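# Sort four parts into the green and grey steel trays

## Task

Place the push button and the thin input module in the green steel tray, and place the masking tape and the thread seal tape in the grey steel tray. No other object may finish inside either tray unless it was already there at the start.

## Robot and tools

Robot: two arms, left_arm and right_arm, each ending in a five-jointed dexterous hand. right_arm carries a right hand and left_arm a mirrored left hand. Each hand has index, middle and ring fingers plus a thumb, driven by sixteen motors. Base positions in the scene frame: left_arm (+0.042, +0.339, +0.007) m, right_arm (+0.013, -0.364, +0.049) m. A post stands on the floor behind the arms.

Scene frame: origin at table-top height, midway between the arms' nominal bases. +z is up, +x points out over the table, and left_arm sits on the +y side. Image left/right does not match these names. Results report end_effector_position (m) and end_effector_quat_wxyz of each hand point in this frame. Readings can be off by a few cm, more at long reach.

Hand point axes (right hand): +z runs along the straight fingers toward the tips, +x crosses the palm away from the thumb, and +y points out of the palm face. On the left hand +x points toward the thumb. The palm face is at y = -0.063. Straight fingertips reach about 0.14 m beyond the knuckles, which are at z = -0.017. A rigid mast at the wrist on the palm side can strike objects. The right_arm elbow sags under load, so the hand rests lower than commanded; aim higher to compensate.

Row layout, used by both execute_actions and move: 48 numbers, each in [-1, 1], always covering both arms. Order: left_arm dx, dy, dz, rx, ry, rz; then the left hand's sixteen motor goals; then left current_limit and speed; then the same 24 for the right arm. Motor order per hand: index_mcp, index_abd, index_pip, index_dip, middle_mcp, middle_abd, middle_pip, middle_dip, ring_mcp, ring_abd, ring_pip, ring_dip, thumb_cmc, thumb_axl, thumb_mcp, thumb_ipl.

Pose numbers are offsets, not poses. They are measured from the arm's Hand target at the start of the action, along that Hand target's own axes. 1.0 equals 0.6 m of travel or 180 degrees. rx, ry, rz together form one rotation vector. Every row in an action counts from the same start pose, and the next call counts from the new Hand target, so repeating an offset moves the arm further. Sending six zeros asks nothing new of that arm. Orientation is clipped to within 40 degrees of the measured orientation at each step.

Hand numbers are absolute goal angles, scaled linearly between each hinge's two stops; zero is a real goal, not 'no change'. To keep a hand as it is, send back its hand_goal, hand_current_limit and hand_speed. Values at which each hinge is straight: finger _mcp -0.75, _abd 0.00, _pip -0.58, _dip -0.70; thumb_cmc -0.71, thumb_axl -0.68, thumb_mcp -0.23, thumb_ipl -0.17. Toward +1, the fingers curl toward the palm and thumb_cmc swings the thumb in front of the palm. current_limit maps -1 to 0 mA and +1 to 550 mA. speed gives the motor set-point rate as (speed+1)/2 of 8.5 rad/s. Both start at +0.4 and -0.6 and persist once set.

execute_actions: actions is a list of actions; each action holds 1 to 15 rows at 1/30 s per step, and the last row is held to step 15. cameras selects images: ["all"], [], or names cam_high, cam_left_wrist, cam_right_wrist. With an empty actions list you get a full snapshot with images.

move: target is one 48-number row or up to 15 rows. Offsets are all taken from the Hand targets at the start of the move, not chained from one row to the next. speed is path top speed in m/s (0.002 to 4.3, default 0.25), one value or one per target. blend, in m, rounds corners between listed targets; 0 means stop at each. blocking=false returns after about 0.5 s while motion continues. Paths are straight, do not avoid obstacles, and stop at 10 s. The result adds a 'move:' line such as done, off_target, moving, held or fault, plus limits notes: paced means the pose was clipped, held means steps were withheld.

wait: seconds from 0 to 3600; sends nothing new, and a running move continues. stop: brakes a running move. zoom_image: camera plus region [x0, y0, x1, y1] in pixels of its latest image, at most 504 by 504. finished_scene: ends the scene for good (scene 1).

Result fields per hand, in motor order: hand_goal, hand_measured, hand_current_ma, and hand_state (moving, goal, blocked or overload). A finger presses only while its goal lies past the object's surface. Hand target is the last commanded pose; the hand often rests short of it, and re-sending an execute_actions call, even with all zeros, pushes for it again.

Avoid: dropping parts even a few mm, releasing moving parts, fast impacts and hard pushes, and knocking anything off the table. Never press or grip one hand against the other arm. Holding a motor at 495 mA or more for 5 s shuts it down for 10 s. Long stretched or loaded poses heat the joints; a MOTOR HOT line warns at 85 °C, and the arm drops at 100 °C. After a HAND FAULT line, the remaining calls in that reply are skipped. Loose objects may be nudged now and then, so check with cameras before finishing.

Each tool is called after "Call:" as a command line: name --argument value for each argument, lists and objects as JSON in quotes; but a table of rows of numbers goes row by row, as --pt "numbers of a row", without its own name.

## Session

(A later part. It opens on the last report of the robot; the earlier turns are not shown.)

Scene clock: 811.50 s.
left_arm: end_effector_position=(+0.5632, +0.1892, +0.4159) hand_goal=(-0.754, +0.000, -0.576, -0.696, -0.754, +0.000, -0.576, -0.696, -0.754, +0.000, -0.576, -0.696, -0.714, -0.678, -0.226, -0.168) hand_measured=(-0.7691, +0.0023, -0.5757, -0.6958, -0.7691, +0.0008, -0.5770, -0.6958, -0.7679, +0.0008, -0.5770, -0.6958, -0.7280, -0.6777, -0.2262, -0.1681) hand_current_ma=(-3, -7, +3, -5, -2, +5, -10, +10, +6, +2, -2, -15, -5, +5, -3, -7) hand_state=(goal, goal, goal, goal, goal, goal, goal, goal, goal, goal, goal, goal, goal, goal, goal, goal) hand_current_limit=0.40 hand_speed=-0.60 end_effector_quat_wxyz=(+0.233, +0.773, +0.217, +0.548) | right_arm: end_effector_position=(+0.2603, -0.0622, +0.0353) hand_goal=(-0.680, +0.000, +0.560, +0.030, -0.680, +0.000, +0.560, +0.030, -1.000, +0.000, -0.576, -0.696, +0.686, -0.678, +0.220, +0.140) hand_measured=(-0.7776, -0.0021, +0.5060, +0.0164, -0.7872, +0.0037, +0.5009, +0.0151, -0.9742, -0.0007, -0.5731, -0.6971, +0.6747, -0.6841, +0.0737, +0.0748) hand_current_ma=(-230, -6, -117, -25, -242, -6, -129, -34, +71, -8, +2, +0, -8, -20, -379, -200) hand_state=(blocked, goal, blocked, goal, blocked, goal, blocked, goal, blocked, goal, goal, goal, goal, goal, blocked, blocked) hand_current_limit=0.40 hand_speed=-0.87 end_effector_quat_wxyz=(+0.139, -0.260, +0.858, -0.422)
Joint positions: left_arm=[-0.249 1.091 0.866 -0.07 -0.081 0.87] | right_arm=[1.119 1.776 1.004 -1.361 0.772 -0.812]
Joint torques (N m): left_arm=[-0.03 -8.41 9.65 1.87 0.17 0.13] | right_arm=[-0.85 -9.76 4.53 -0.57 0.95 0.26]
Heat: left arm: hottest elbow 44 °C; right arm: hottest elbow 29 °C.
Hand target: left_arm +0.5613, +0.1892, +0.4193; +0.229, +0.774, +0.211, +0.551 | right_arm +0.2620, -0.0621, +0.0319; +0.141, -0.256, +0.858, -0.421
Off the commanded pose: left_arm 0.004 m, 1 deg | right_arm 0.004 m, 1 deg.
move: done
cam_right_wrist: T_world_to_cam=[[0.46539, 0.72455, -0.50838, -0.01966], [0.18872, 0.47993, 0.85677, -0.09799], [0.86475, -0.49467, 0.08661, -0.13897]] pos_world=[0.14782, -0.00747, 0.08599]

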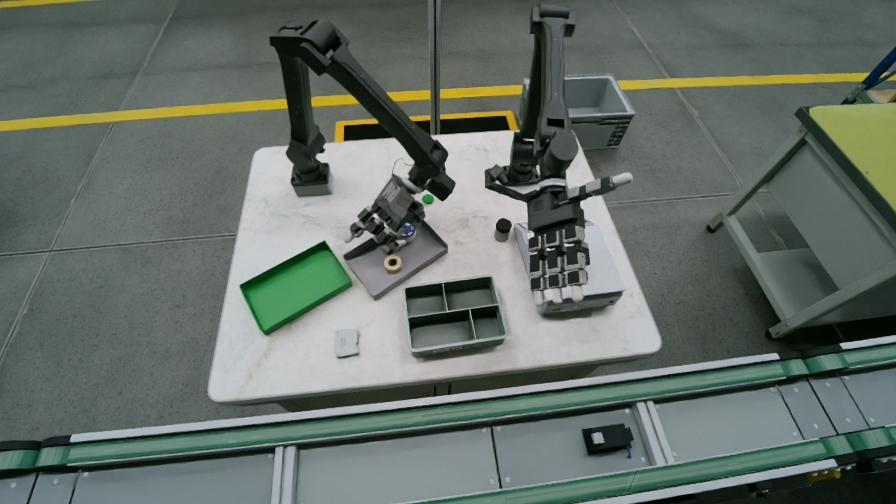

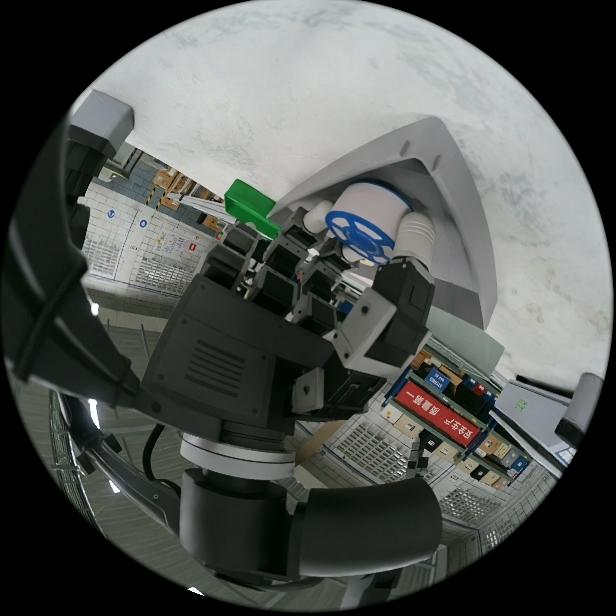

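Call:
move --pt "0 0 0 0 0 0 -0.754 0 -0.576 -0.696 -0.754 0 -0.576 -0.696 -0.754 0 -0.576 -0.696 -0.714 -0.678 -0.226 -0.168 0.4 -0.6 0.0003 -0.002 0.0026 0.0007 0.0221 0.0168 -0.68 0 0.56 0.03 -0.68 0 0.56 0.03 -1 0 -0.576 -0.696 0.686 -0.678 0.22 0.14 0.4 -0.87" --pt "0 0 0 0 0 0 -0.754 0 -0.576 -0.696 -0.754 0 -0.576 -0.696 -0.754 0 -0.576 -0.696 -0.714 -0.678 -0.226 -0.168 0.4 -0.6 0.0009 0.0113 0.0126 0.0007 0.0221 0.0168 -0.68 0 0.56 0.03 -0.68 0 0.56 0.03 -1 0 -0.576 -0.696 0.686 -0.678 0.22 0.14 0.4 -0.87" --speed 0.04 --cameras '["cam_high","cam_right_wrist"]'

Call:
zoom_image --camera "cam_high" --region '[350, 190, 460, 300]'

Call:
zoom_image --camera "cam_right_wrist" --region '[280, 130, 480, 330]'

Scene clock: 835.63 s.
left_arm: end_effector_position=(+0.5632, +0.1892, +0.4159) hand_goal=(-0.754, +0.000, -0.576, -0.696, -0.754, +0.000, -0.576, -0.696, -0.754, +0.000, -0.576, -0.696, -0.714, -0.678, -0.226, -0.168) hand_measured=(-0.7691, +0.0023, -0.5770, -0.6958, -0.7691, -0.0007, -0.5770, -0.6958, -0.7679, +0.0008, -0.5770, -0.6958, -0.7280, -0.6777, -0.2252, -0.1672) hand_current_ma=(+9, -3, -8, -5, -13, +7, -11, +7, +4, -6, -8, -9, -4, +5, -4, -1) hand_state=(goal, goal, goal, goal, goal, goal, goal, goal, goal, goal, goal, goal, goal, goal, goal, goal) hand_current_limit=0.40 hand_speed=-0.60 end_effector_quat_wxyz=(+0.233, +0.773, +0.217, +0.548) | right_arm: end_effector_position=(+0.2575, -0.0672, +0.0243) hand_goal=(-0.680, +0.000, +0.560, +0.030, -0.680, +0.000, +0.560, +0.030, -1.000, +0.000, -0.576, -0.696, +0.686, -0.678, +0.220, +0.140) hand_measured=(-0.7788, -0.0007, +0.5060, +0.0177, -0.7860, -0.0168, +0.4996, +0.0151, -0.9742, -0.0007, -0.5744, -0.6958, +0.6735, -0.6841, +0.0747, +0.0748) hand_current_ma=(-232, +1, -117, -20, -246, -27, -120, -31, +61, -9, +3, +1, -12, -26, -385, -198) hand_state=(blocked, goal, blocked, goal, blocked, goal, blocked, goal, blocked, goal, goal, goal, goal, goal, blocked, blocked) hand_current_limit=0.40 hand_speed=-0.87 end_effector_quat_wxyz=(+0.125, -0.228, +0.865, -0.430)
Joint positions: left_arm=[-0.249 1.091 0.866 -0.07 -0.081 0.87] | right_arm=[1.119 1.815 1.011 -1.393 0.738 -0.724]
Joint torques (N m): left_arm=[0.26 -8.53 9.74 1.8 0.15 0.12] | right_arm=[-1.67 -9.41 5.55 -0.96 0.48 0.26]
Heat: left arm: hottest elbow 44 °C; right arm: hottest elbow 29 °C.
Hand target: left_arm +0.5613, +0.1892, +0.4193; +0.229, +0.774, +0.211, +0.551 | right_arm +0.2628, -0.0638, +0.0219; +0.123, -0.219, +0.869, -0.427
Off the commanded pose: left_arm 0.004 m, 1 deg | right_arm 0.007 m, 1 deg.
move: done
cam_right_wrist: T_world_to_cam=[[0.51942, 0.68567, -0.50996, -0.0367], [0.21822, 0.47055, 0.85496, -0.09388], [0.82618, -0.55537, 0.09479, -0.13237]] pos_world=[0.14891, -0.00418, 0.0741]

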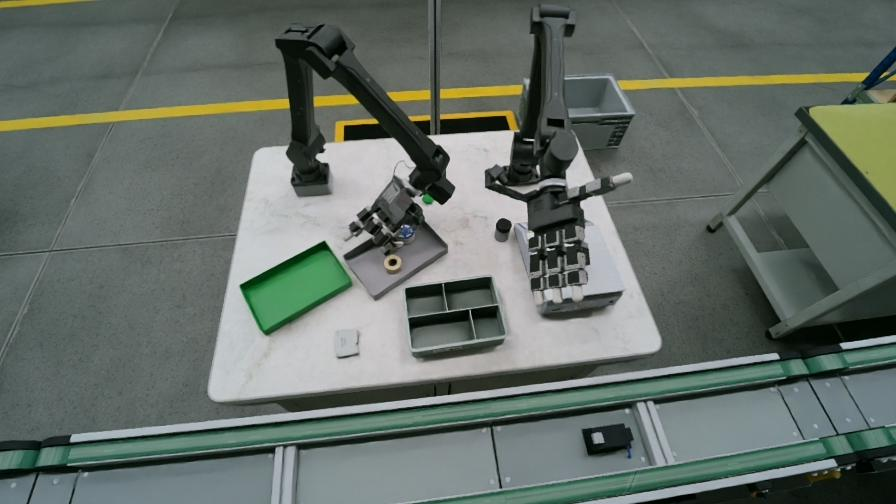

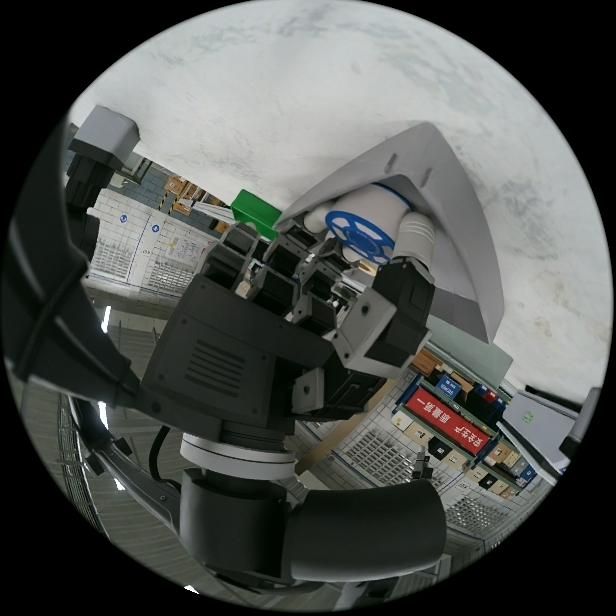

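Scaled by 4.582 from the camera's image (finer frame: 1280x720).

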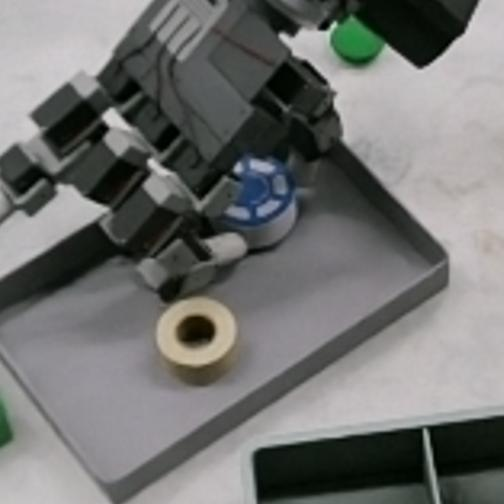

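Scaled by 2.520 from the camera's image (finer frame: 880x880).

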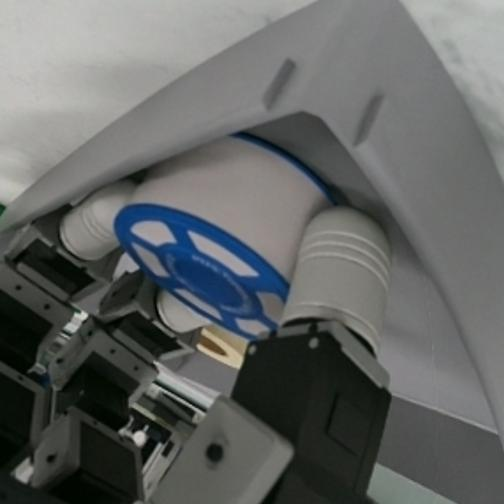

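Call:
move --target '[0,0,0,0,0,0,-0.754,0,-0.576,-0.696,-0.754,0,-0.576,-0.696,-0.754,0,-0.576,-0.696,-0.714,-0.678,-0.226,-0.168,0.4,-0.6,-0.0057,0.0085,0.0057,0,0,0,-0.68,0,0.56,0.03,-0.68,0,0.56,0.03,-1,0,-0.576,-0.696,0.686,-0.678,0.22,0.14,0.4,-0.87]' --speed 0.03 --cameras '["cam_high","cam_right_wrist"]'

Call:
zoom_image --camera "cam_high" --region '[350, 190, 460, 300]'

Call:
zoom_image --camera "cam_right_wrist" --region '[280, 130, 480, 330]'

Scene clock: 844.53 s.
left_arm: end_effector_position=(+0.5632, +0.1892, +0.4159) hand_goal=(-0.754, +0.000, -0.576, -0.696, -0.754, +0.000, -0.576, -0.696, -0.754, +0.000, -0.576, -0.696, -0.714, -0.678, -0.226, -0.168) hand_measured=(-0.7691, +0.0008, -0.5770, -0.6958, -0.7679, +0.0008, -0.5770, -0.6958, -0.7679, +0.0008, -0.5770, -0.6971, -0.7293, -0.6777, -0.2252, -0.1681) hand_current_ma=(-5, -8, -8, -6, +5, +2, -3, +4, +0, +4, +3, -4, -6, +0, -13, -8) hand_state=(goal, goal, goal, goal, goal, goal, goal, goal, goal, goal, goal, goal, goal, goal, goal, goal) hand_current_limit=0.40 hand_speed=-0.60 end_effector_quat_wxyz=(+0.233, +0.773, +0.217, +0.548) | right_arm: end_effector_position=(+0.2584, -0.0672, +0.0198) hand_goal=(-0.680, +0.000, +0.560, +0.030, -0.680, +0.000, +0.560, +0.030, -1.000, +0.000, -0.576, -0.696, +0.686, -0.678, +0.220, +0.140) hand_measured=(-0.7752, -0.0021, +0.5021, +0.0088, -0.7860, -0.0168, +0.4996, +0.0215, -0.9742, +0.0008, -0.5744, -0.6958, +0.6710, -0.6841, +0.0747, +0.0748) hand_current_ma=(-228, -3, -123, -47, -243, -32, -127, -11, +63, -6, +1, -4, -20, -22, -369, -203) hand_state=(blocked, goal, blocked, blocked, blocked, goal, blocked, goal, blocked, goal, goal, goal, goal, goal, blocked, blocked) hand_current_limit=0.40 hand_speed=-0.87 end_effector_quat_wxyz=(+0.123, -0.228, +0.864, -0.431)
Joint positions: left_arm=[-0.249 1.091 0.866 -0.07 -0.081 0.87] | right_arm=[1.116 1.828 1.013 -1.386 0.738 -0.724]
Joint torques (N m): left_arm=[0.26 -7.94 9.74 1.83 0.13 0.1] | right_arm=[-1.79 -9.29 5.75 -0.68 0.58 0.22]
Heat: left arm: hottest elbow 44 °C; right arm: hottest elbow 29 °C.
Hand target: left_arm +0.5613, +0.1892, +0.4193; +0.229, +0.774, +0.211, +0.551 | right_arm +0.2657, -0.0616, +0.0159; +0.123, -0.219, +0.869, -0.427
Off the commanded pose: left_arm 0.004 m, 1 deg | right_arm 0.010 m, 1 deg.
move: done
cam_right_wrist: T_world_to_cam=[[0.52003, 0.68261, -0.51344, -0.0398], [0.22083, 0.47323, 0.85281, -0.09063], [0.82511, -0.55687, 0.09535, -0.13259]] pos_world=[0.15011, -0.00378, 0.0695]

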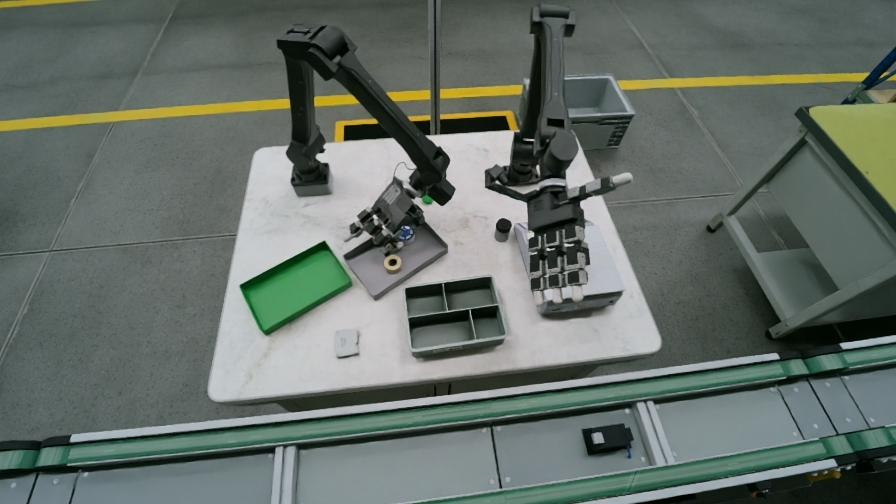

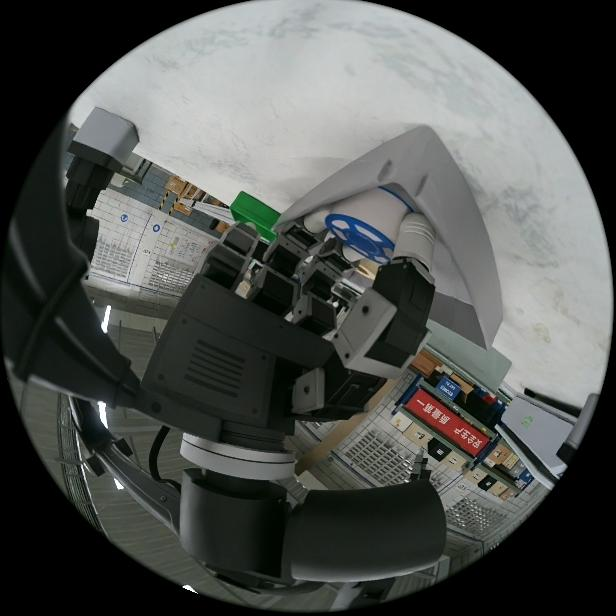

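Scaled by 4.582 from the camera's image (finer frame: 1280x720).

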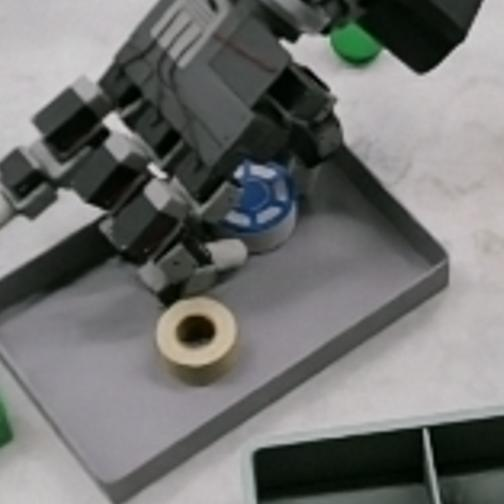

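Scaled by 2.520 from the camera's image (finer frame: 880x880).

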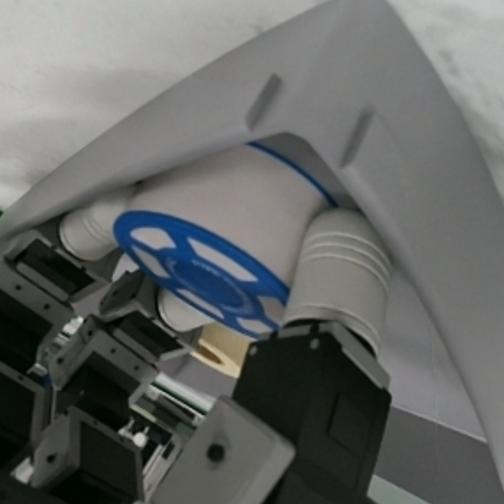

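Call:
move --pt "0 0 0 0 0 0 -0.754 0 -0.576 -0.696 -0.754 0 -0.576 -0.696 -0.754 0 -0.576 -0.696 -0.714 -0.678 -0.226 -0.168 0.4 -0.6 -0.0002 -0.0053 -0.004 0 0 0 -0.68 0 0.56 0.03 -0.68 0 0.56 0.03 -1 0 -0.576 -0.696 0.686 -0.678 0.22 0.14 0.4 -0.87" --pt "0 0 0 0 0 0 -0.754 0 -0.576 -0.696 -0.754 0 -0.576 -0.696 -0.754 0 -0.576 -0.696 -0.714 -0.678 -0.226 -0.168 0.4 -0.6 -0.0002 -0.0053 -0.004 0 0 0 -0.84 0 0.5 0.02 -0.84 0 0.5 0.02 -1 0 -0.576 -0.696 0.686 -0.678 0.03 0.05 0.4 -0.95" --speed 0.03

Call:
wait --seconds 1 --cameras '["cam_high","cam_right_wrist"]'

Call:
zoom_image --camera "cam_high" --region '[350, 190, 460, 300]'

Call:
zoom_image --camera "cam_right_wrist" --region '[280, 130, 480, 330]'

Scene clock: 851.63 s.
left_arm: end_effector_position=(+0.5632, +0.1892, +0.4159) hand_goal=(-0.754, +0.000, -0.576, -0.696, -0.754, +0.000, -0.576, -0.696, -0.754, +0.000, -0.576, -0.696, -0.714, -0.678, -0.226, -0.168) hand_measured=(-0.7691, +0.0023, -0.5770, -0.6958, -0.7679, +0.0008, -0.5770, -0.6971, -0.7679, +0.0008, -0.5770, -0.6958, -0.7280, -0.6777, -0.2252, -0.1681) hand_current_ma=(+0, -11, -1, -6, +1, +2, -1, +7, -3, -9, +1, -10, -11, +19, -13, -12) hand_state=(goal, goal, goal, goal, goal, goal, goal, goal, goal, goal, goal, goal, goal, goal, goal, goal) hand_current_limit=0.40 hand_speed=-0.60 end_effector_quat_wxyz=(+0.233, +0.773, +0.217, +0.548) | right_arm: end_effector_position=(+0.2584, -0.0672, +0.0197) hand_goal=(-0.840, +0.000, +0.500, +0.020, -0.840, +0.000, +0.500, +0.020, -1.000, +0.000, -0.576, -0.696, +0.686, -0.678, +0.030, +0.050) hand_measured=(-0.8065, -0.0021, +0.4932, +0.0164, -0.7909, -0.0168, +0.4996, +0.0215, -0.9742, +0.0008, -0.5757, -0.6971, +0.6747, -0.6841, +0.0361, +0.0491) hand_current_ma=(+78, -7, -9, -5, +123, -22, +11, +4, +65, -6, -2, +11, -8, -28, +19, -14) hand_state=(blocked, goal, goal, goal, blocked, goal, goal, goal, blocked, goal, goal, goal, goal, goal, goal, goal) hand_current_limit=0.40 hand_speed=-0.95 end_effector_quat_wxyz=(+0.123, -0.227, +0.864, -0.431)
Joint positions: left_arm=[-0.249 1.091 0.866 -0.07 -0.081 0.87] | right_arm=[1.116 1.828 1.013 -1.386 0.738 -0.724]
Joint torques (N m): left_arm=[0.26 -8.06 9.77 1.85 0.14 0.1] | right_arm=[-1.79 -9.76 5.9 -1.06 0.59 0.22]
Heat: left arm: hottest elbow 44 °C; right arm: hottest elbow 29 °C.
Hand target: left_arm +0.5613, +0.1892, +0.4193; +0.229, +0.774, +0.211, +0.551 | right_arm +0.2657, -0.0616, +0.0199; +0.122, -0.219, +0.869, -0.427
Off the commanded pose: left_arm 0.004 m, 1 deg | right_arm 0.009 m, 1 deg.
move: done

Scene clock: 852.63 s.
left_arm: end_effector_position=(+0.5632, +0.1892, +0.4159) hand_goal=(-0.754, +0.000, -0.576, -0.696, -0.754, +0.000, -0.576, -0.696, -0.754, +0.000, -0.576, -0.696, -0.714, -0.678, -0.226, -0.168) hand_measured=(-0.7691, +0.0023, -0.5770, -0.6958, -0.7691, +0.0008, -0.5770, -0.6971, -0.7679, -0.0007, -0.5770, -0.6958, -0.7280, -0.6767, -0.2262, -0.1672) hand_current_ma=(-4, -11, +0, -3, -6, +4, -3, +10, -1, -3, -3, +1, -8, +8, -3, -2) hand_state=(goal, goal, goal, goal, goal, goal, goal, goal, goal, goal, goal, goal, goal, goal, goal, goal) hand_current_limit=0.40 hand_speed=-0.60 end_effector_quat_wxyz=(+0.233, +0.773, +0.217, +0.548) | right_arm: end_effector_position=(+0.2584, -0.0672, +0.0197) hand_goal=(-0.840, +0.000, +0.500, +0.020, -0.840, +0.000, +0.500, +0.020, -1.000, +0.000, -0.576, -0.696, +0.686, -0.678, +0.030, +0.050) hand_measured=(-0.8065, -0.0036, +0.4932, +0.0164, -0.7909, -0.0153, +0.4996, +0.0215, -0.9730, -0.0007, -0.5757, -0.6983, +0.6760, -0.6830, +0.0361, +0.0501) hand_current_ma=(+74, -2, -5, -6, +115, -26, +8, +11, +68, -7, +2, +0, -23, -23, +23, -1) hand_state=(blocked, goal, goal, goal, blocked, goal, goal, goal, blocked, goal, goal, goal, goal, goal, goal, goal) hand_current_limit=0.40 hand_speed=-0.95 end_effector_quat_wxyz=(+0.123, -0.227, +0.864, -0.431)
Joint positions: left_arm=[-0.249 1.091 0.866 -0.07 -0.081 0.87] | right_arm=[1.116 1.828 1.013 -1.386 0.738 -0.724]
Joint torques (N m): left_arm=[0.15 -8.23 9.78 1.81 0.14 0.12] | right_arm=[-1.79 -9.82 5.87 -1.05 0.59 0.22]
Heat: left arm: hottest elbow 44 °C; right arm: hottest elbow 29 °C.
Hand target: left_arm +0.5613, +0.1892, +0.4193; +0.229, +0.774, +0.211, +0.551 | right_arm +0.2657, -0.0616, +0.0199; +0.122, -0.219, +0.869, -0.427
Off the commanded pose: left_arm 0.004 m, 1 deg | right_arm 0.009 m, 1 deg.
wait: 1.00 s; at rest by 0.17 s
cam_right_wrist: T_world_to_cam=[[0.52004, 0.68256, -0.5135, -0.0398], [0.22117, 0.47307, 0.85281, -0.09068], [0.82501, -0.55707, 0.09505, -0.13256]] pos_world=[0.15011, -0.00378, 0.0695]

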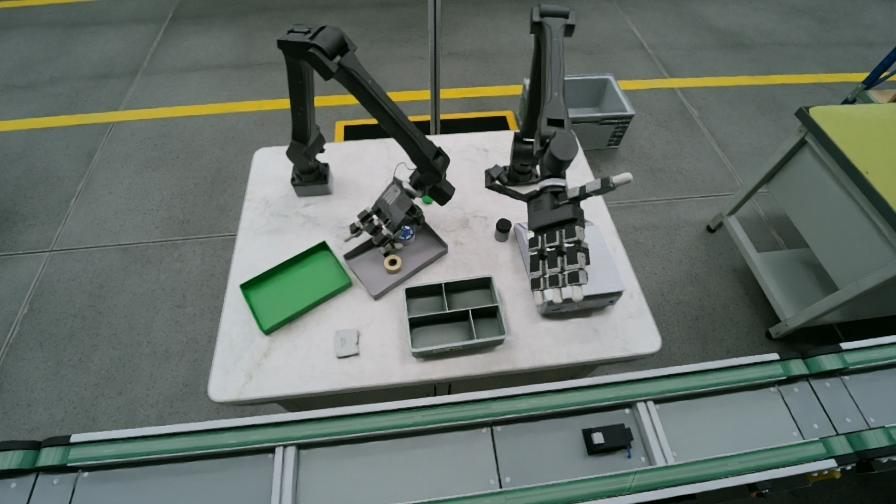

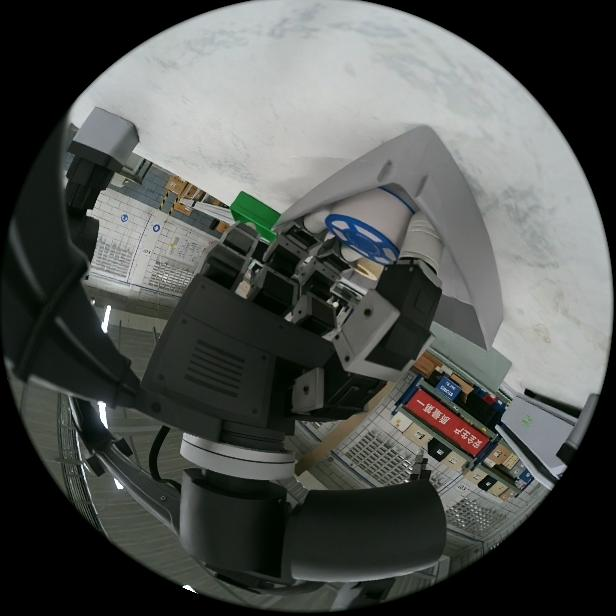

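Scaled by 4.582 from the camera's image (finer frame: 1280x720).

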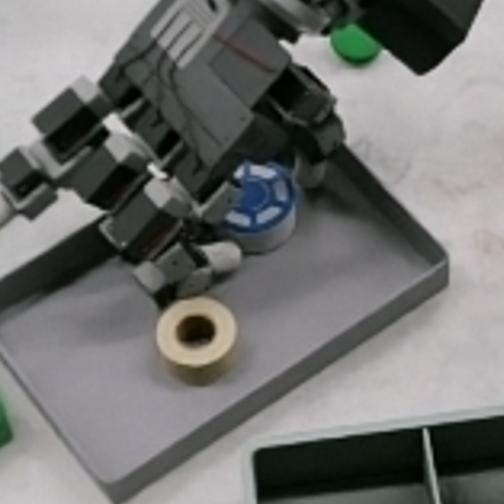

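Scaled by 2.520 from the camera's image (finer frame: 880x880).

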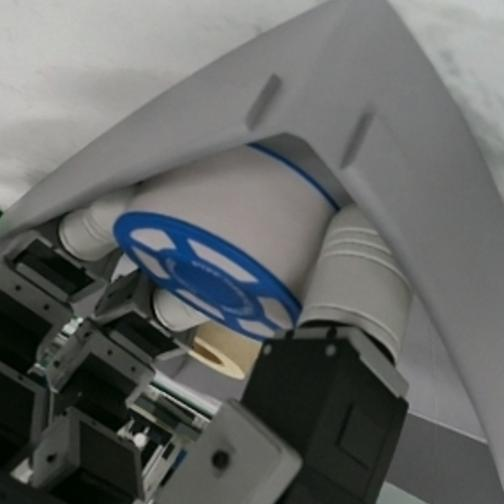

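Call:
move --pt "0 0 0 0 0 0 -0.754 0 -0.576 -0.696 -0.754 0 -0.576 -0.696 -0.754 0 -0.576 -0.696 -0.714 -0.678 -0.226 -0.168 0.4 -0.6 -0.0007 -0.0199 -0.0152 0 0 0 -0.88 0 0.47 0.02 -0.88 0 0.47 0.02 -1 0 -0.576 -0.696 0.686 -0.678 0.01 0.05 0.4 -0.95" --speed 0.03 --cameras '["cam_high","cam_right_wrist"]'

Call:
zoom_image --camera "cam_high" --region '[350, 190, 460, 300]'

Call:
zoom_image --camera "cam_right_wrist" --region '[280, 130, 480, 330]'

Scene clock: 857.93 s.
left_arm: end_effector_position=(+0.5632, +0.1892, +0.4159) hand_goal=(-0.754, +0.000, -0.576, -0.696, -0.754, +0.000, -0.576, -0.696, -0.754, +0.000, -0.576, -0.696, -0.714, -0.678, -0.226, -0.168) hand_measured=(-0.7691, +0.0037, -0.5770, -0.6958, -0.7691, -0.0007, -0.5770, -0.6971, -0.7691, +0.0023, -0.5770, -0.6971, -0.7280, -0.6767, -0.2262, -0.1672) hand_current_ma=(+3, -4, +2, -5, +4, +0, -9, +6, -2, +7, -15, -2, -4, +1, -7, -18) hand_state=(goal, goal, goal, goal, goal, goal, goal, goal, goal, goal, goal, goal, goal, goal, goal, goal) hand_current_limit=0.40 hand_speed=-0.60 end_effector_quat_wxyz=(+0.233, +0.773, +0.217, +0.548) | right_arm: end_effector_position=(+0.2583, -0.0669, +0.0255) hand_goal=(-0.880, +0.000, +0.470, +0.020, -0.880, +0.000, +0.470, +0.020, -1.000, +0.000, -0.576, -0.696, +0.686, -0.678, +0.010, +0.050) hand_measured=(-0.8451, -0.0021, +0.4752, +0.0164, -0.8391, -0.0168, +0.4778, +0.0215, -0.9730, -0.0007, -0.5757, -0.6971, +0.6747, -0.6841, +0.0183, +0.0491) hand_current_ma=(+69, -5, +12, -6, +94, -29, +24, +9, +64, -8, +4, +0, -11, -21, +29, -13) hand_state=(blocked, goal, goal, goal, blocked, goal, goal, goal, blocked, goal, goal, goal, goal, goal, goal, goal) hand_current_limit=0.40 hand_speed=-0.95 end_effector_quat_wxyz=(+0.122, -0.228, +0.864, -0.432)
Joint positions: left_arm=[-0.249 1.091 0.866 -0.07 -0.081 0.87] | right_arm=[1.116 1.818 1.018 -1.403 0.737 -0.724]
Joint torques (N m): left_arm=[0.26 -8.53 9.76 1.83 0.15 0.12] | right_arm=[-1.79 -10.93 6.16 -1.89 0.65 0.22]
Heat: left arm: hottest elbow 44 °C; right arm: hottest elbow 29 °C.
Hand target: left_arm +0.5613, +0.1892, +0.4193; +0.229, +0.774, +0.211, +0.551 | right_arm +0.2657, -0.0617, +0.0349; +0.123, -0.219, +0.869, -0.427
Off the commanded pose: left_arm 0.004 m, 1 deg | right_arm 0.013 m, 1 deg.
move: off_target (right_arm)
cam_right_wrist: T_world_to_cam=[[0.51972, 0.6817, -0.51496, -0.03701], [0.2228, 0.47375, 0.85201, -0.09615], [0.82478, -0.55753, 0.09433, -0.13283]] pos_world=[0.15021, -0.00328, 0.0754]

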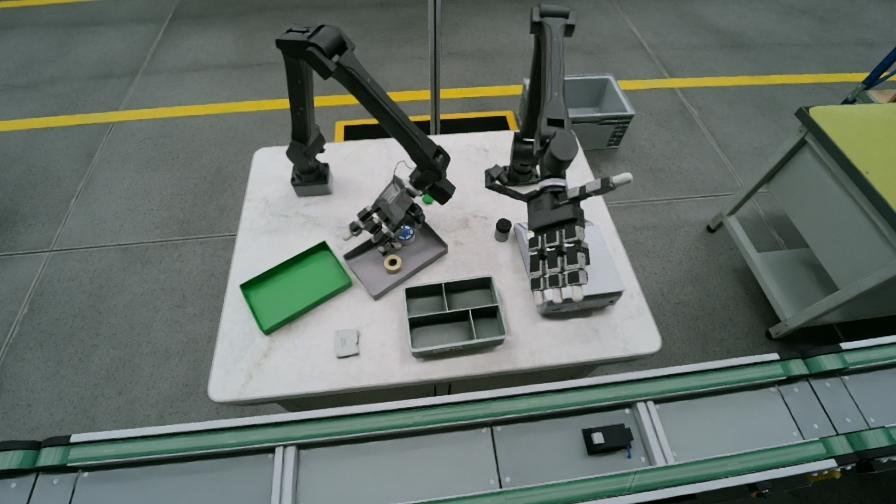

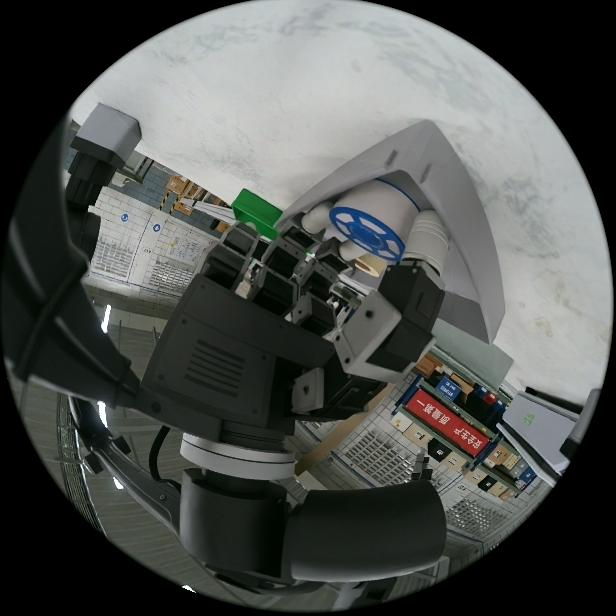

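Scaled by 4.582 from the camera's image (finer frame: 1280x720).

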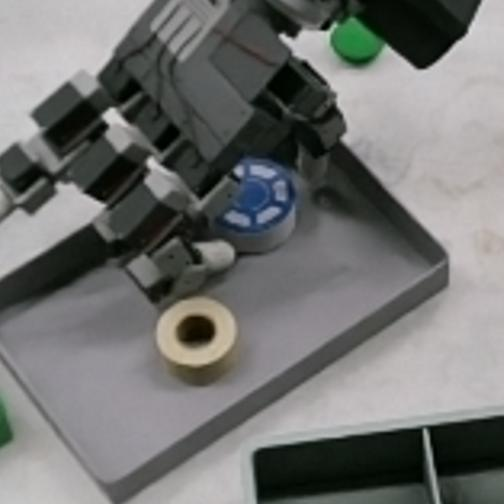

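Scaled by 2.520 from the camera's image (finer frame: 880x880).

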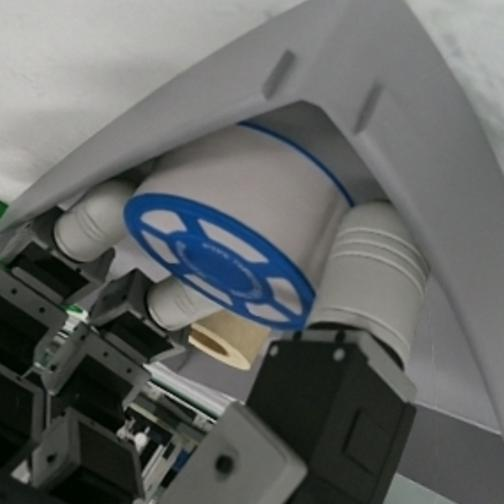

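Call:
move --pt "0 0 0 0 0 0 -0.754 0 -0.576 -0.696 -0.754 0 -0.576 -0.696 -0.754 0 -0.576 -0.696 -0.714 -0.678 -0.226 -0.168 0.4 -0.6 -0.0018 -0.0531 -0.0404 0 0 0 -0.9 0 0.45 0.02 -0.9 0 0.45 0.02 -1 0 -0.576 -0.696 0.686 -0.678 -0.02 0.05 0.4 -0.93" --speed 0.05 --cameras '["cam_high","cam_right_wrist"]'

Call:
zoom_image --camera "cam_high" --region '[350, 190, 460, 300]'

Scene clock: 862.60 s.
left_arm: end_effector_position=(+0.5632, +0.1892, +0.4159) hand_goal=(-0.754, +0.000, -0.576, -0.696, -0.754, +0.000, -0.576, -0.696, -0.754, +0.000, -0.576, -0.696, -0.714, -0.678, -0.226, -0.168) hand_measured=(-0.7691, +0.0023, -0.5770, -0.6958, -0.7679, -0.0007, -0.5757, -0.6971, -0.7679, +0.0008, -0.5770, -0.6958, -0.7293, -0.6777, -0.2262, -0.1672) hand_current_ma=(+1, -13, -1, -7, -3, +8, +0, +9, +6, +2, -7, -3, -2, +8, -10, -5) hand_state=(goal, goal, goal, goal, goal, goal, goal, goal, goal, goal, goal, goal, goal, goal, goal, goal) hand_current_limit=0.40 hand_speed=-0.60 end_effector_quat_wxyz=(+0.233, +0.773, +0.217, +0.548) | right_arm: end_effector_position=(+0.2575, -0.0682, +0.0647) hand_goal=(-0.900, +0.000, +0.450, +0.020, -0.900, +0.000, +0.450, +0.020, -1.000, +0.000, -0.576, -0.696, +0.686, -0.678, -0.020, +0.050) hand_measured=(-0.8644, -0.0036, +0.4534, +0.0139, -0.8632, -0.0124, +0.4508, +0.0215, -0.9730, -0.0007, -0.5744, -0.6958, +0.6760, -0.6841, -0.0114, +0.0501) hand_current_ma=(+83, -7, +12, -11, +89, -25, +10, +7, +66, -11, +6, +1, -14, -18, +28, -5) hand_state=(blocked, goal, goal, goal, blocked, goal, goal, goal, blocked, goal, goal, goal, goal, goal, goal, goal) hand_current_limit=0.40 hand_speed=-0.93 end_effector_quat_wxyz=(+0.120, -0.228, +0.864, -0.433)
Joint positions: left_arm=[-0.249 1.091 0.866 -0.07 -0.081 0.87] | right_arm=[1.116 1.744 1.045 -1.509 0.735 -0.724]
Joint torques (N m): left_arm=[0.26 -8.23 9.69 1.77 0.17 0.12] | right_arm=[-1.85 -10.58 6.95 -1.8 0.73 0.22]
Heat: left arm: hottest elbow 44 °C; right arm: hottest elbow 29 °C.
Hand target: left_arm +0.5613, +0.1892, +0.4193; +0.229, +0.774, +0.211, +0.551 | right_arm +0.2658, -0.0618, +0.0749; +0.122, -0.219, +0.869, -0.427
Off the commanded pose: left_arm 0.004 m, 1 deg | right_arm 0.015 m, 1 deg.
move: off_target (right_arm)
cam_right_wrist: T_world_to_cam=[[0.51875, 0.67885, -0.51968, -0.01517], [0.2267, 0.47688, 0.84923, -0.12932], [0.82433, -0.55834, 0.09349, -0.13639]] pos_world=[0.14961, -0.00418, 0.11469]

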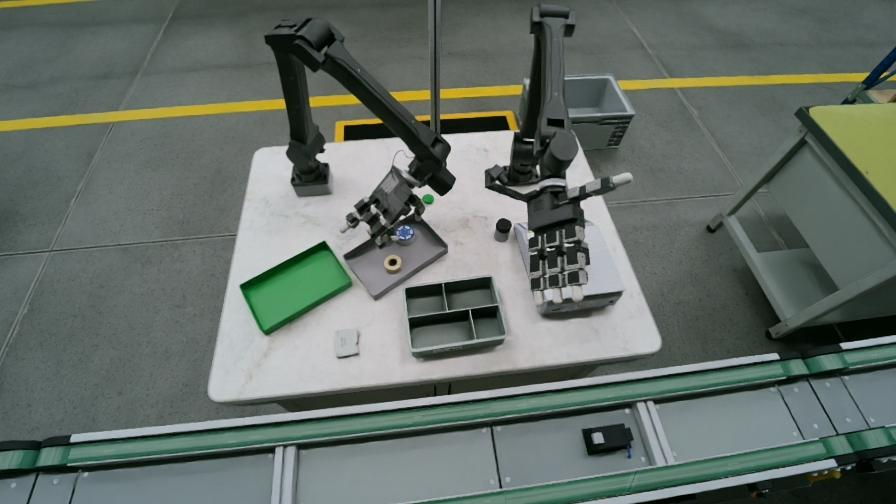

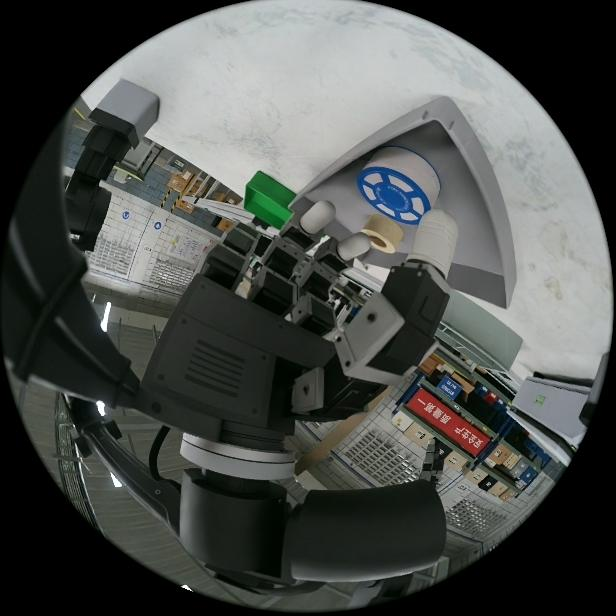

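Scaled by 4.582 from the camera's image (finer frame: 1280x720).

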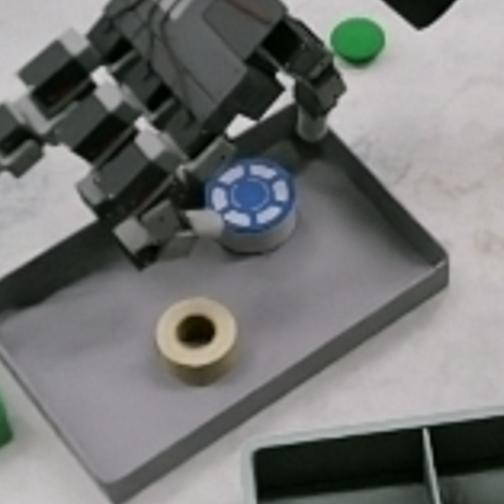

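Call:
move --pt "0 0 0 0 0 0 -0.754 0 -0.576 -0.696 -0.754 0 -0.576 -0.696 -0.754 0 -0.576 -0.696 -0.714 -0.678 -0.226 -0.168 0.4 -0.6 -0.0042 -0.126 -0.096 0 0 0 -0.9 0 0.45 0.02 -0.9 0 0.45 0.02 -1 0 -0.576 -0.696 0.686 -0.678 -0.02 0.05 0.4 -0.8" --pt "0 0 0 0 0 0 -0.754 0 -0.576 -0.696 -0.754 0 -0.576 -0.696 -0.754 0 -0.576 -0.696 -0.714 -0.678 -0.226 -0.168 0.4 -0.6 0.1395 0.0282 -0.2502 0.0099 -0.1341 -0.1082 -1 0 0.518 0.03 -1 0 0.518 0.03 -1 0 -0.576 -0.696 0.686 -0.678 -0.056 0.1 0.4 -0.7" --speed 0.2 --blend '[0.03,0]' --cameras '["cam_high","cam_right_wrist"]'

Call:
zoom_image --camera "cam_high" --region '[330, 140, 470, 310]'

Call:
zoom_image --camera "cam_right_wrist" --region '[300, 20, 540, 260]'

Scene clock: 900.93 s.
left_arm: end_effector_position=(+0.5632, +0.1892, +0.4159) hand_goal=(-0.754, +0.000, -0.576, -0.696, -0.754, +0.000, -0.576, -0.696, -0.754, +0.000, -0.576, -0.696, -0.714, -0.678, -0.226, -0.168) hand_measured=(-0.7691, +0.0008, -0.5782, -0.6971, -0.7691, -0.0007, -0.5770, -0.6958, -0.7679, +0.0008, -0.5770, -0.6958, -0.7280, -0.6767, -0.2252, -0.1681) hand_current_ma=(-1, +4, -6, -7, -7, +1, +1, +9, +0, -6, -5, -3, -8, +2, -8, -15) hand_state=(goal, goal, goal, goal, goal, goal, goal, goal, goal, goal, goal, goal, goal, goal, goal, goal) hand_current_limit=0.40 hand_speed=-0.60 end_effector_quat_wxyz=(+0.233, +0.773, +0.217, +0.548) | right_arm: end_effector_position=(+0.1294, +0.0044, +0.1481) hand_goal=(-1.000, +0.000, +0.518, +0.030, -1.000, +0.000, +0.518, +0.030, -1.000, +0.000, -0.576, -0.696, +0.686, -0.678, -0.056, +0.100) hand_measured=(-0.9681, -0.0021, +0.5137, +0.0202, -0.9681, -0.0124, +0.5137, +0.0241, -0.9742, -0.0007, -0.5757, -0.6958, +0.6785, -0.6851, -0.0490, +0.0968) hand_current_ma=(+71, +1, -9, -16, +85, -23, -4, -7, +71, -11, -1, -4, -11, -20, +17, -17) hand_state=(blocked, goal, goal, goal, blocked, goal, goal, goal, blocked, goal, goal, goal, goal, goal, goal, goal) hand_current_limit=0.40 hand_speed=-0.70 end_effector_quat_wxyz=(+0.231, -0.437, +0.771, -0.400)
Joint positions: left_arm=[-0.249 1.091 0.866 -0.07 -0.081 0.87] | right_arm=[1.518 1.594 1.109 -1.663 0.818 -0.834]
Joint torques (N m): left_arm=[0.5 -8.29 9.72 1.85 0.15 0.11] | right_arm=[-0.5 -8.76 7.28 -1.2 0.94 0.06]
Heat: left arm: hottest elbow 44 °C; right arm: hottest elbow 30 °C.
Hand target: left_arm +0.5613, +0.1892, +0.4193; +0.229, +0.774, +0.211, +0.551 | right_arm +0.1281, +0.0102, +0.1502; +0.231, -0.443, +0.768, -0.400
Off the commanded pose: left_arm 0.004 m, 1 deg | right_arm 0.006 m, 1 deg.
move: done
cam_right_wrist: T_world_to_cam=[[0.13048, 0.83707, -0.53131, 0.09669], [-0.05712, 0.54134, 0.83886, -0.16767], [0.98981, -0.0791, 0.11844, -0.02527]] pos_world=[0.00282, 0.00783, 0.19501]

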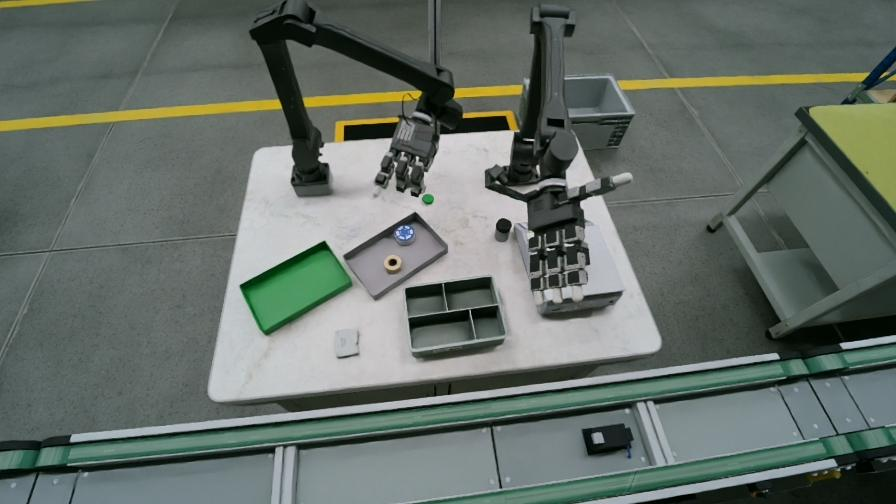

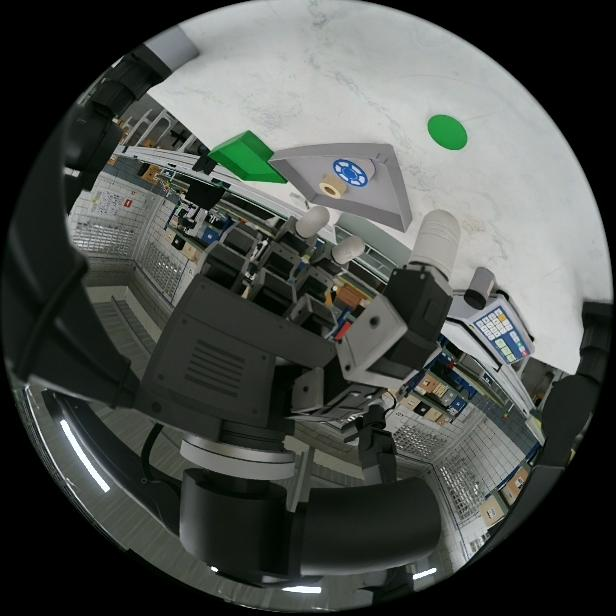

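Scaled by 2.965 from the camera's image (finer frame: 1280x720).

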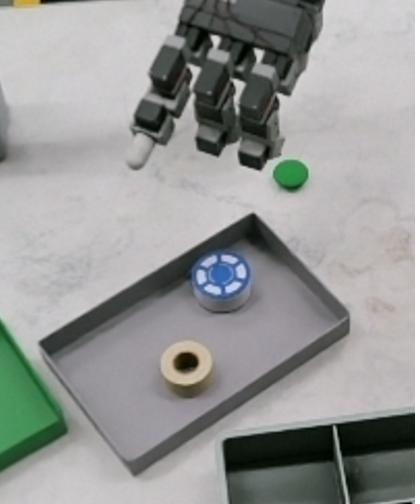

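Scaled by 2.100 from the camera's image (finer frame: 880x880).

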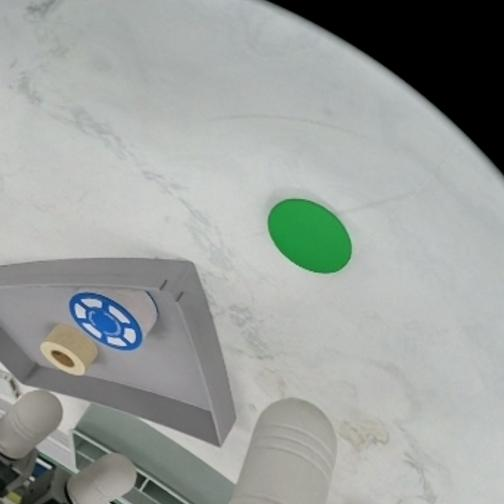

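Call:
move --target '[0,0,0,0,0,0,-0.754,0,-0.576,-0.696,-0.754,0,-0.576,-0.696,-0.754,0,-0.576,-0.696,-0.714,-0.678,-0.226,-0.168,0.4,-0.6,0.0017,0.1428,0.0515,0,0,0,-1,0,0.518,0.03,-1,0,0.518,0.03,-1,0,-0.576,-0.696,0.686,-0.678,-0.056,0.1,0.4,-0.7]' --speed 0.12 --cameras '["cam_high","cam_right_wrist"]'

Call:
zoom_image --camera "cam_high" --region '[370, 140, 470, 230]'

Call:
zoom_image --camera "cam_right_wrist" --region '[300, 60, 520, 280]'

Scene clock: 946.33 s.
left_arm: end_effector_position=(+0.5632, +0.1892, +0.4159) hand_goal=(-0.754, +0.000, -0.576, -0.696, -0.754, +0.000, -0.576, -0.696, -0.754, +0.000, -0.576, -0.696, -0.714, -0.678, -0.226, -0.168) hand_measured=(-0.7691, +0.0037, -0.5770, -0.6958, -0.7679, -0.0007, -0.5770, -0.6971, -0.7679, +0.0008, -0.5757, -0.6958, -0.7267, -0.6777, -0.2252, -0.1681) hand_current_ma=(+6, -1, -5, -6, -9, +10, -5, +12, -3, +1, +1, -6, -2, +11, -10, -8) hand_state=(goal, goal, goal, goal, goal, goal, goal, goal, goal, goal, goal, goal, goal, goal, goal, goal) hand_current_limit=0.40 hand_speed=-0.60 end_effector_quat_wxyz=(+0.233, +0.773, +0.217, +0.548) | right_arm: end_effector_position=(+0.1104, +0.0176, +0.0644) hand_goal=(-1.000, +0.000, +0.518, +0.030, -1.000, +0.000, +0.518, +0.030, -1.000, +0.000, -0.576, -0.696, +0.686, -0.678, -0.056, +0.100) hand_measured=(-0.9681, -0.0007, +0.5137, +0.0215, -0.9681, -0.0109, +0.5137, +0.0241, -0.9742, +0.0008, -0.5757, -0.6958, +0.6773, -0.6841, -0.0490, +0.0968) hand_current_ma=(+68, -5, -12, -24, +76, -22, -5, -12, +69, -6, +1, +1, -7, -26, +19, -24) hand_state=(blocked, goal, goal, goal, blocked, goal, goal, goal, blocked, goal, goal, goal, goal, goal, goal, goal) hand_current_limit=0.40 hand_speed=-0.70 end_effector_quat_wxyz=(+0.224, -0.446, +0.766, -0.405)
Joint positions: left_arm=[-0.249 1.091 0.866 -0.07 -0.081 0.87] | right_arm=[1.562 1.765 1.069 -1.499 0.79 -0.8]
Joint torques (N m): left_arm=[0.38 -8.35 9.69 1.84 0.12 0.11] | right_arm=[0.21 -9.76 4.9 -0.65 0.82 0.3]
Heat: left arm: hottest elbow 45 °C; right arm: hottest elbow 30 °C.
Hand target: left_arm +0.5613, +0.1892, +0.4193; +0.229, +0.774, +0.211, +0.551 | right_arm +0.1069, +0.0213, +0.0624; +0.231, -0.443, +0.768, -0.400
Off the commanded pose: left_arm 0.004 m, 1 deg | right_arm 0.005 m, 1 deg.
move: done
cam_right_wrist: T_world_to_cam=[[0.11703, 0.82634, -0.55088, 0.04651], [-0.05266, 0.55907, 0.82745, -0.10583], [0.99173, -0.06782, 0.10894, 0.00461]] pos_world=[-0.01559, 0.02104, 0.11269]

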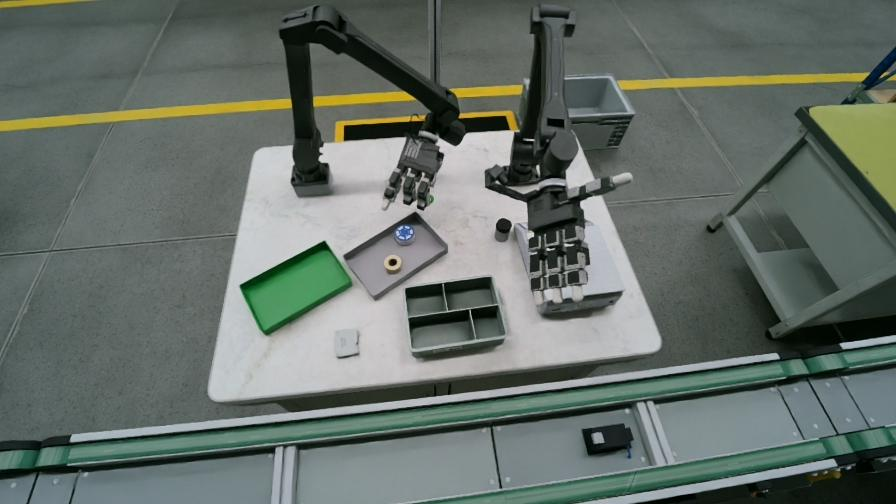

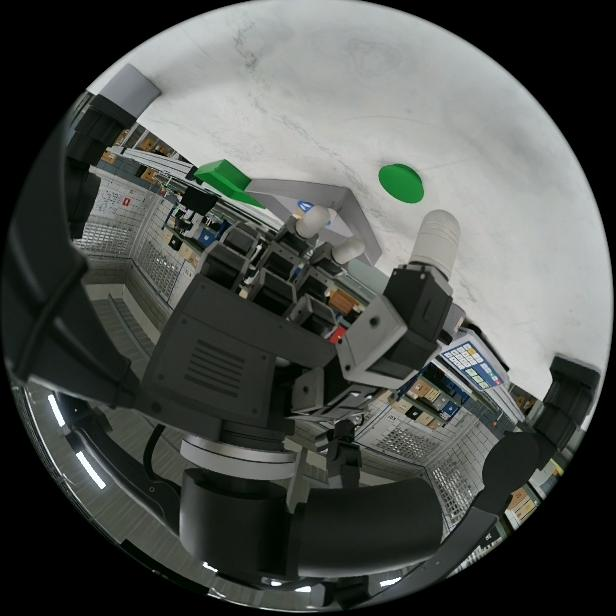

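Scaled by 5.040 from the camera's image (finer frame: 1280x720).

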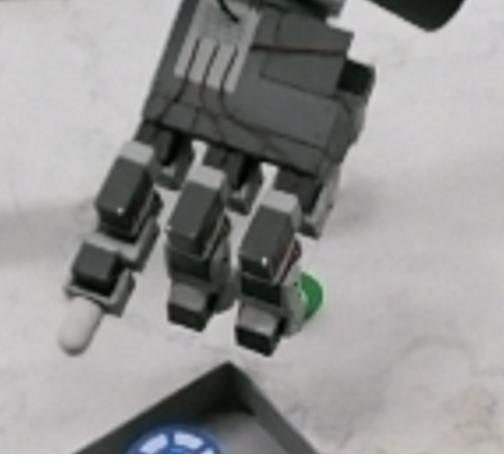

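Scaled by 2.291 from the camera's image (finer frame: 880x880).

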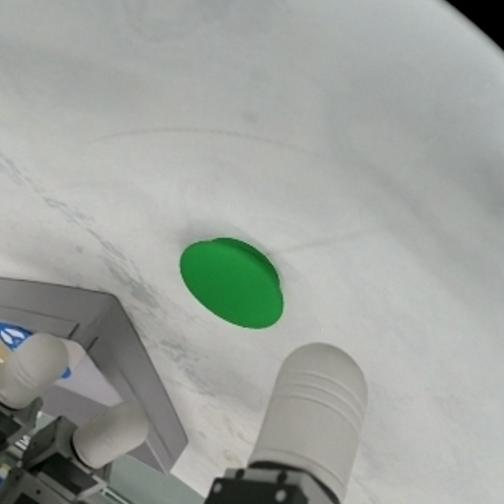

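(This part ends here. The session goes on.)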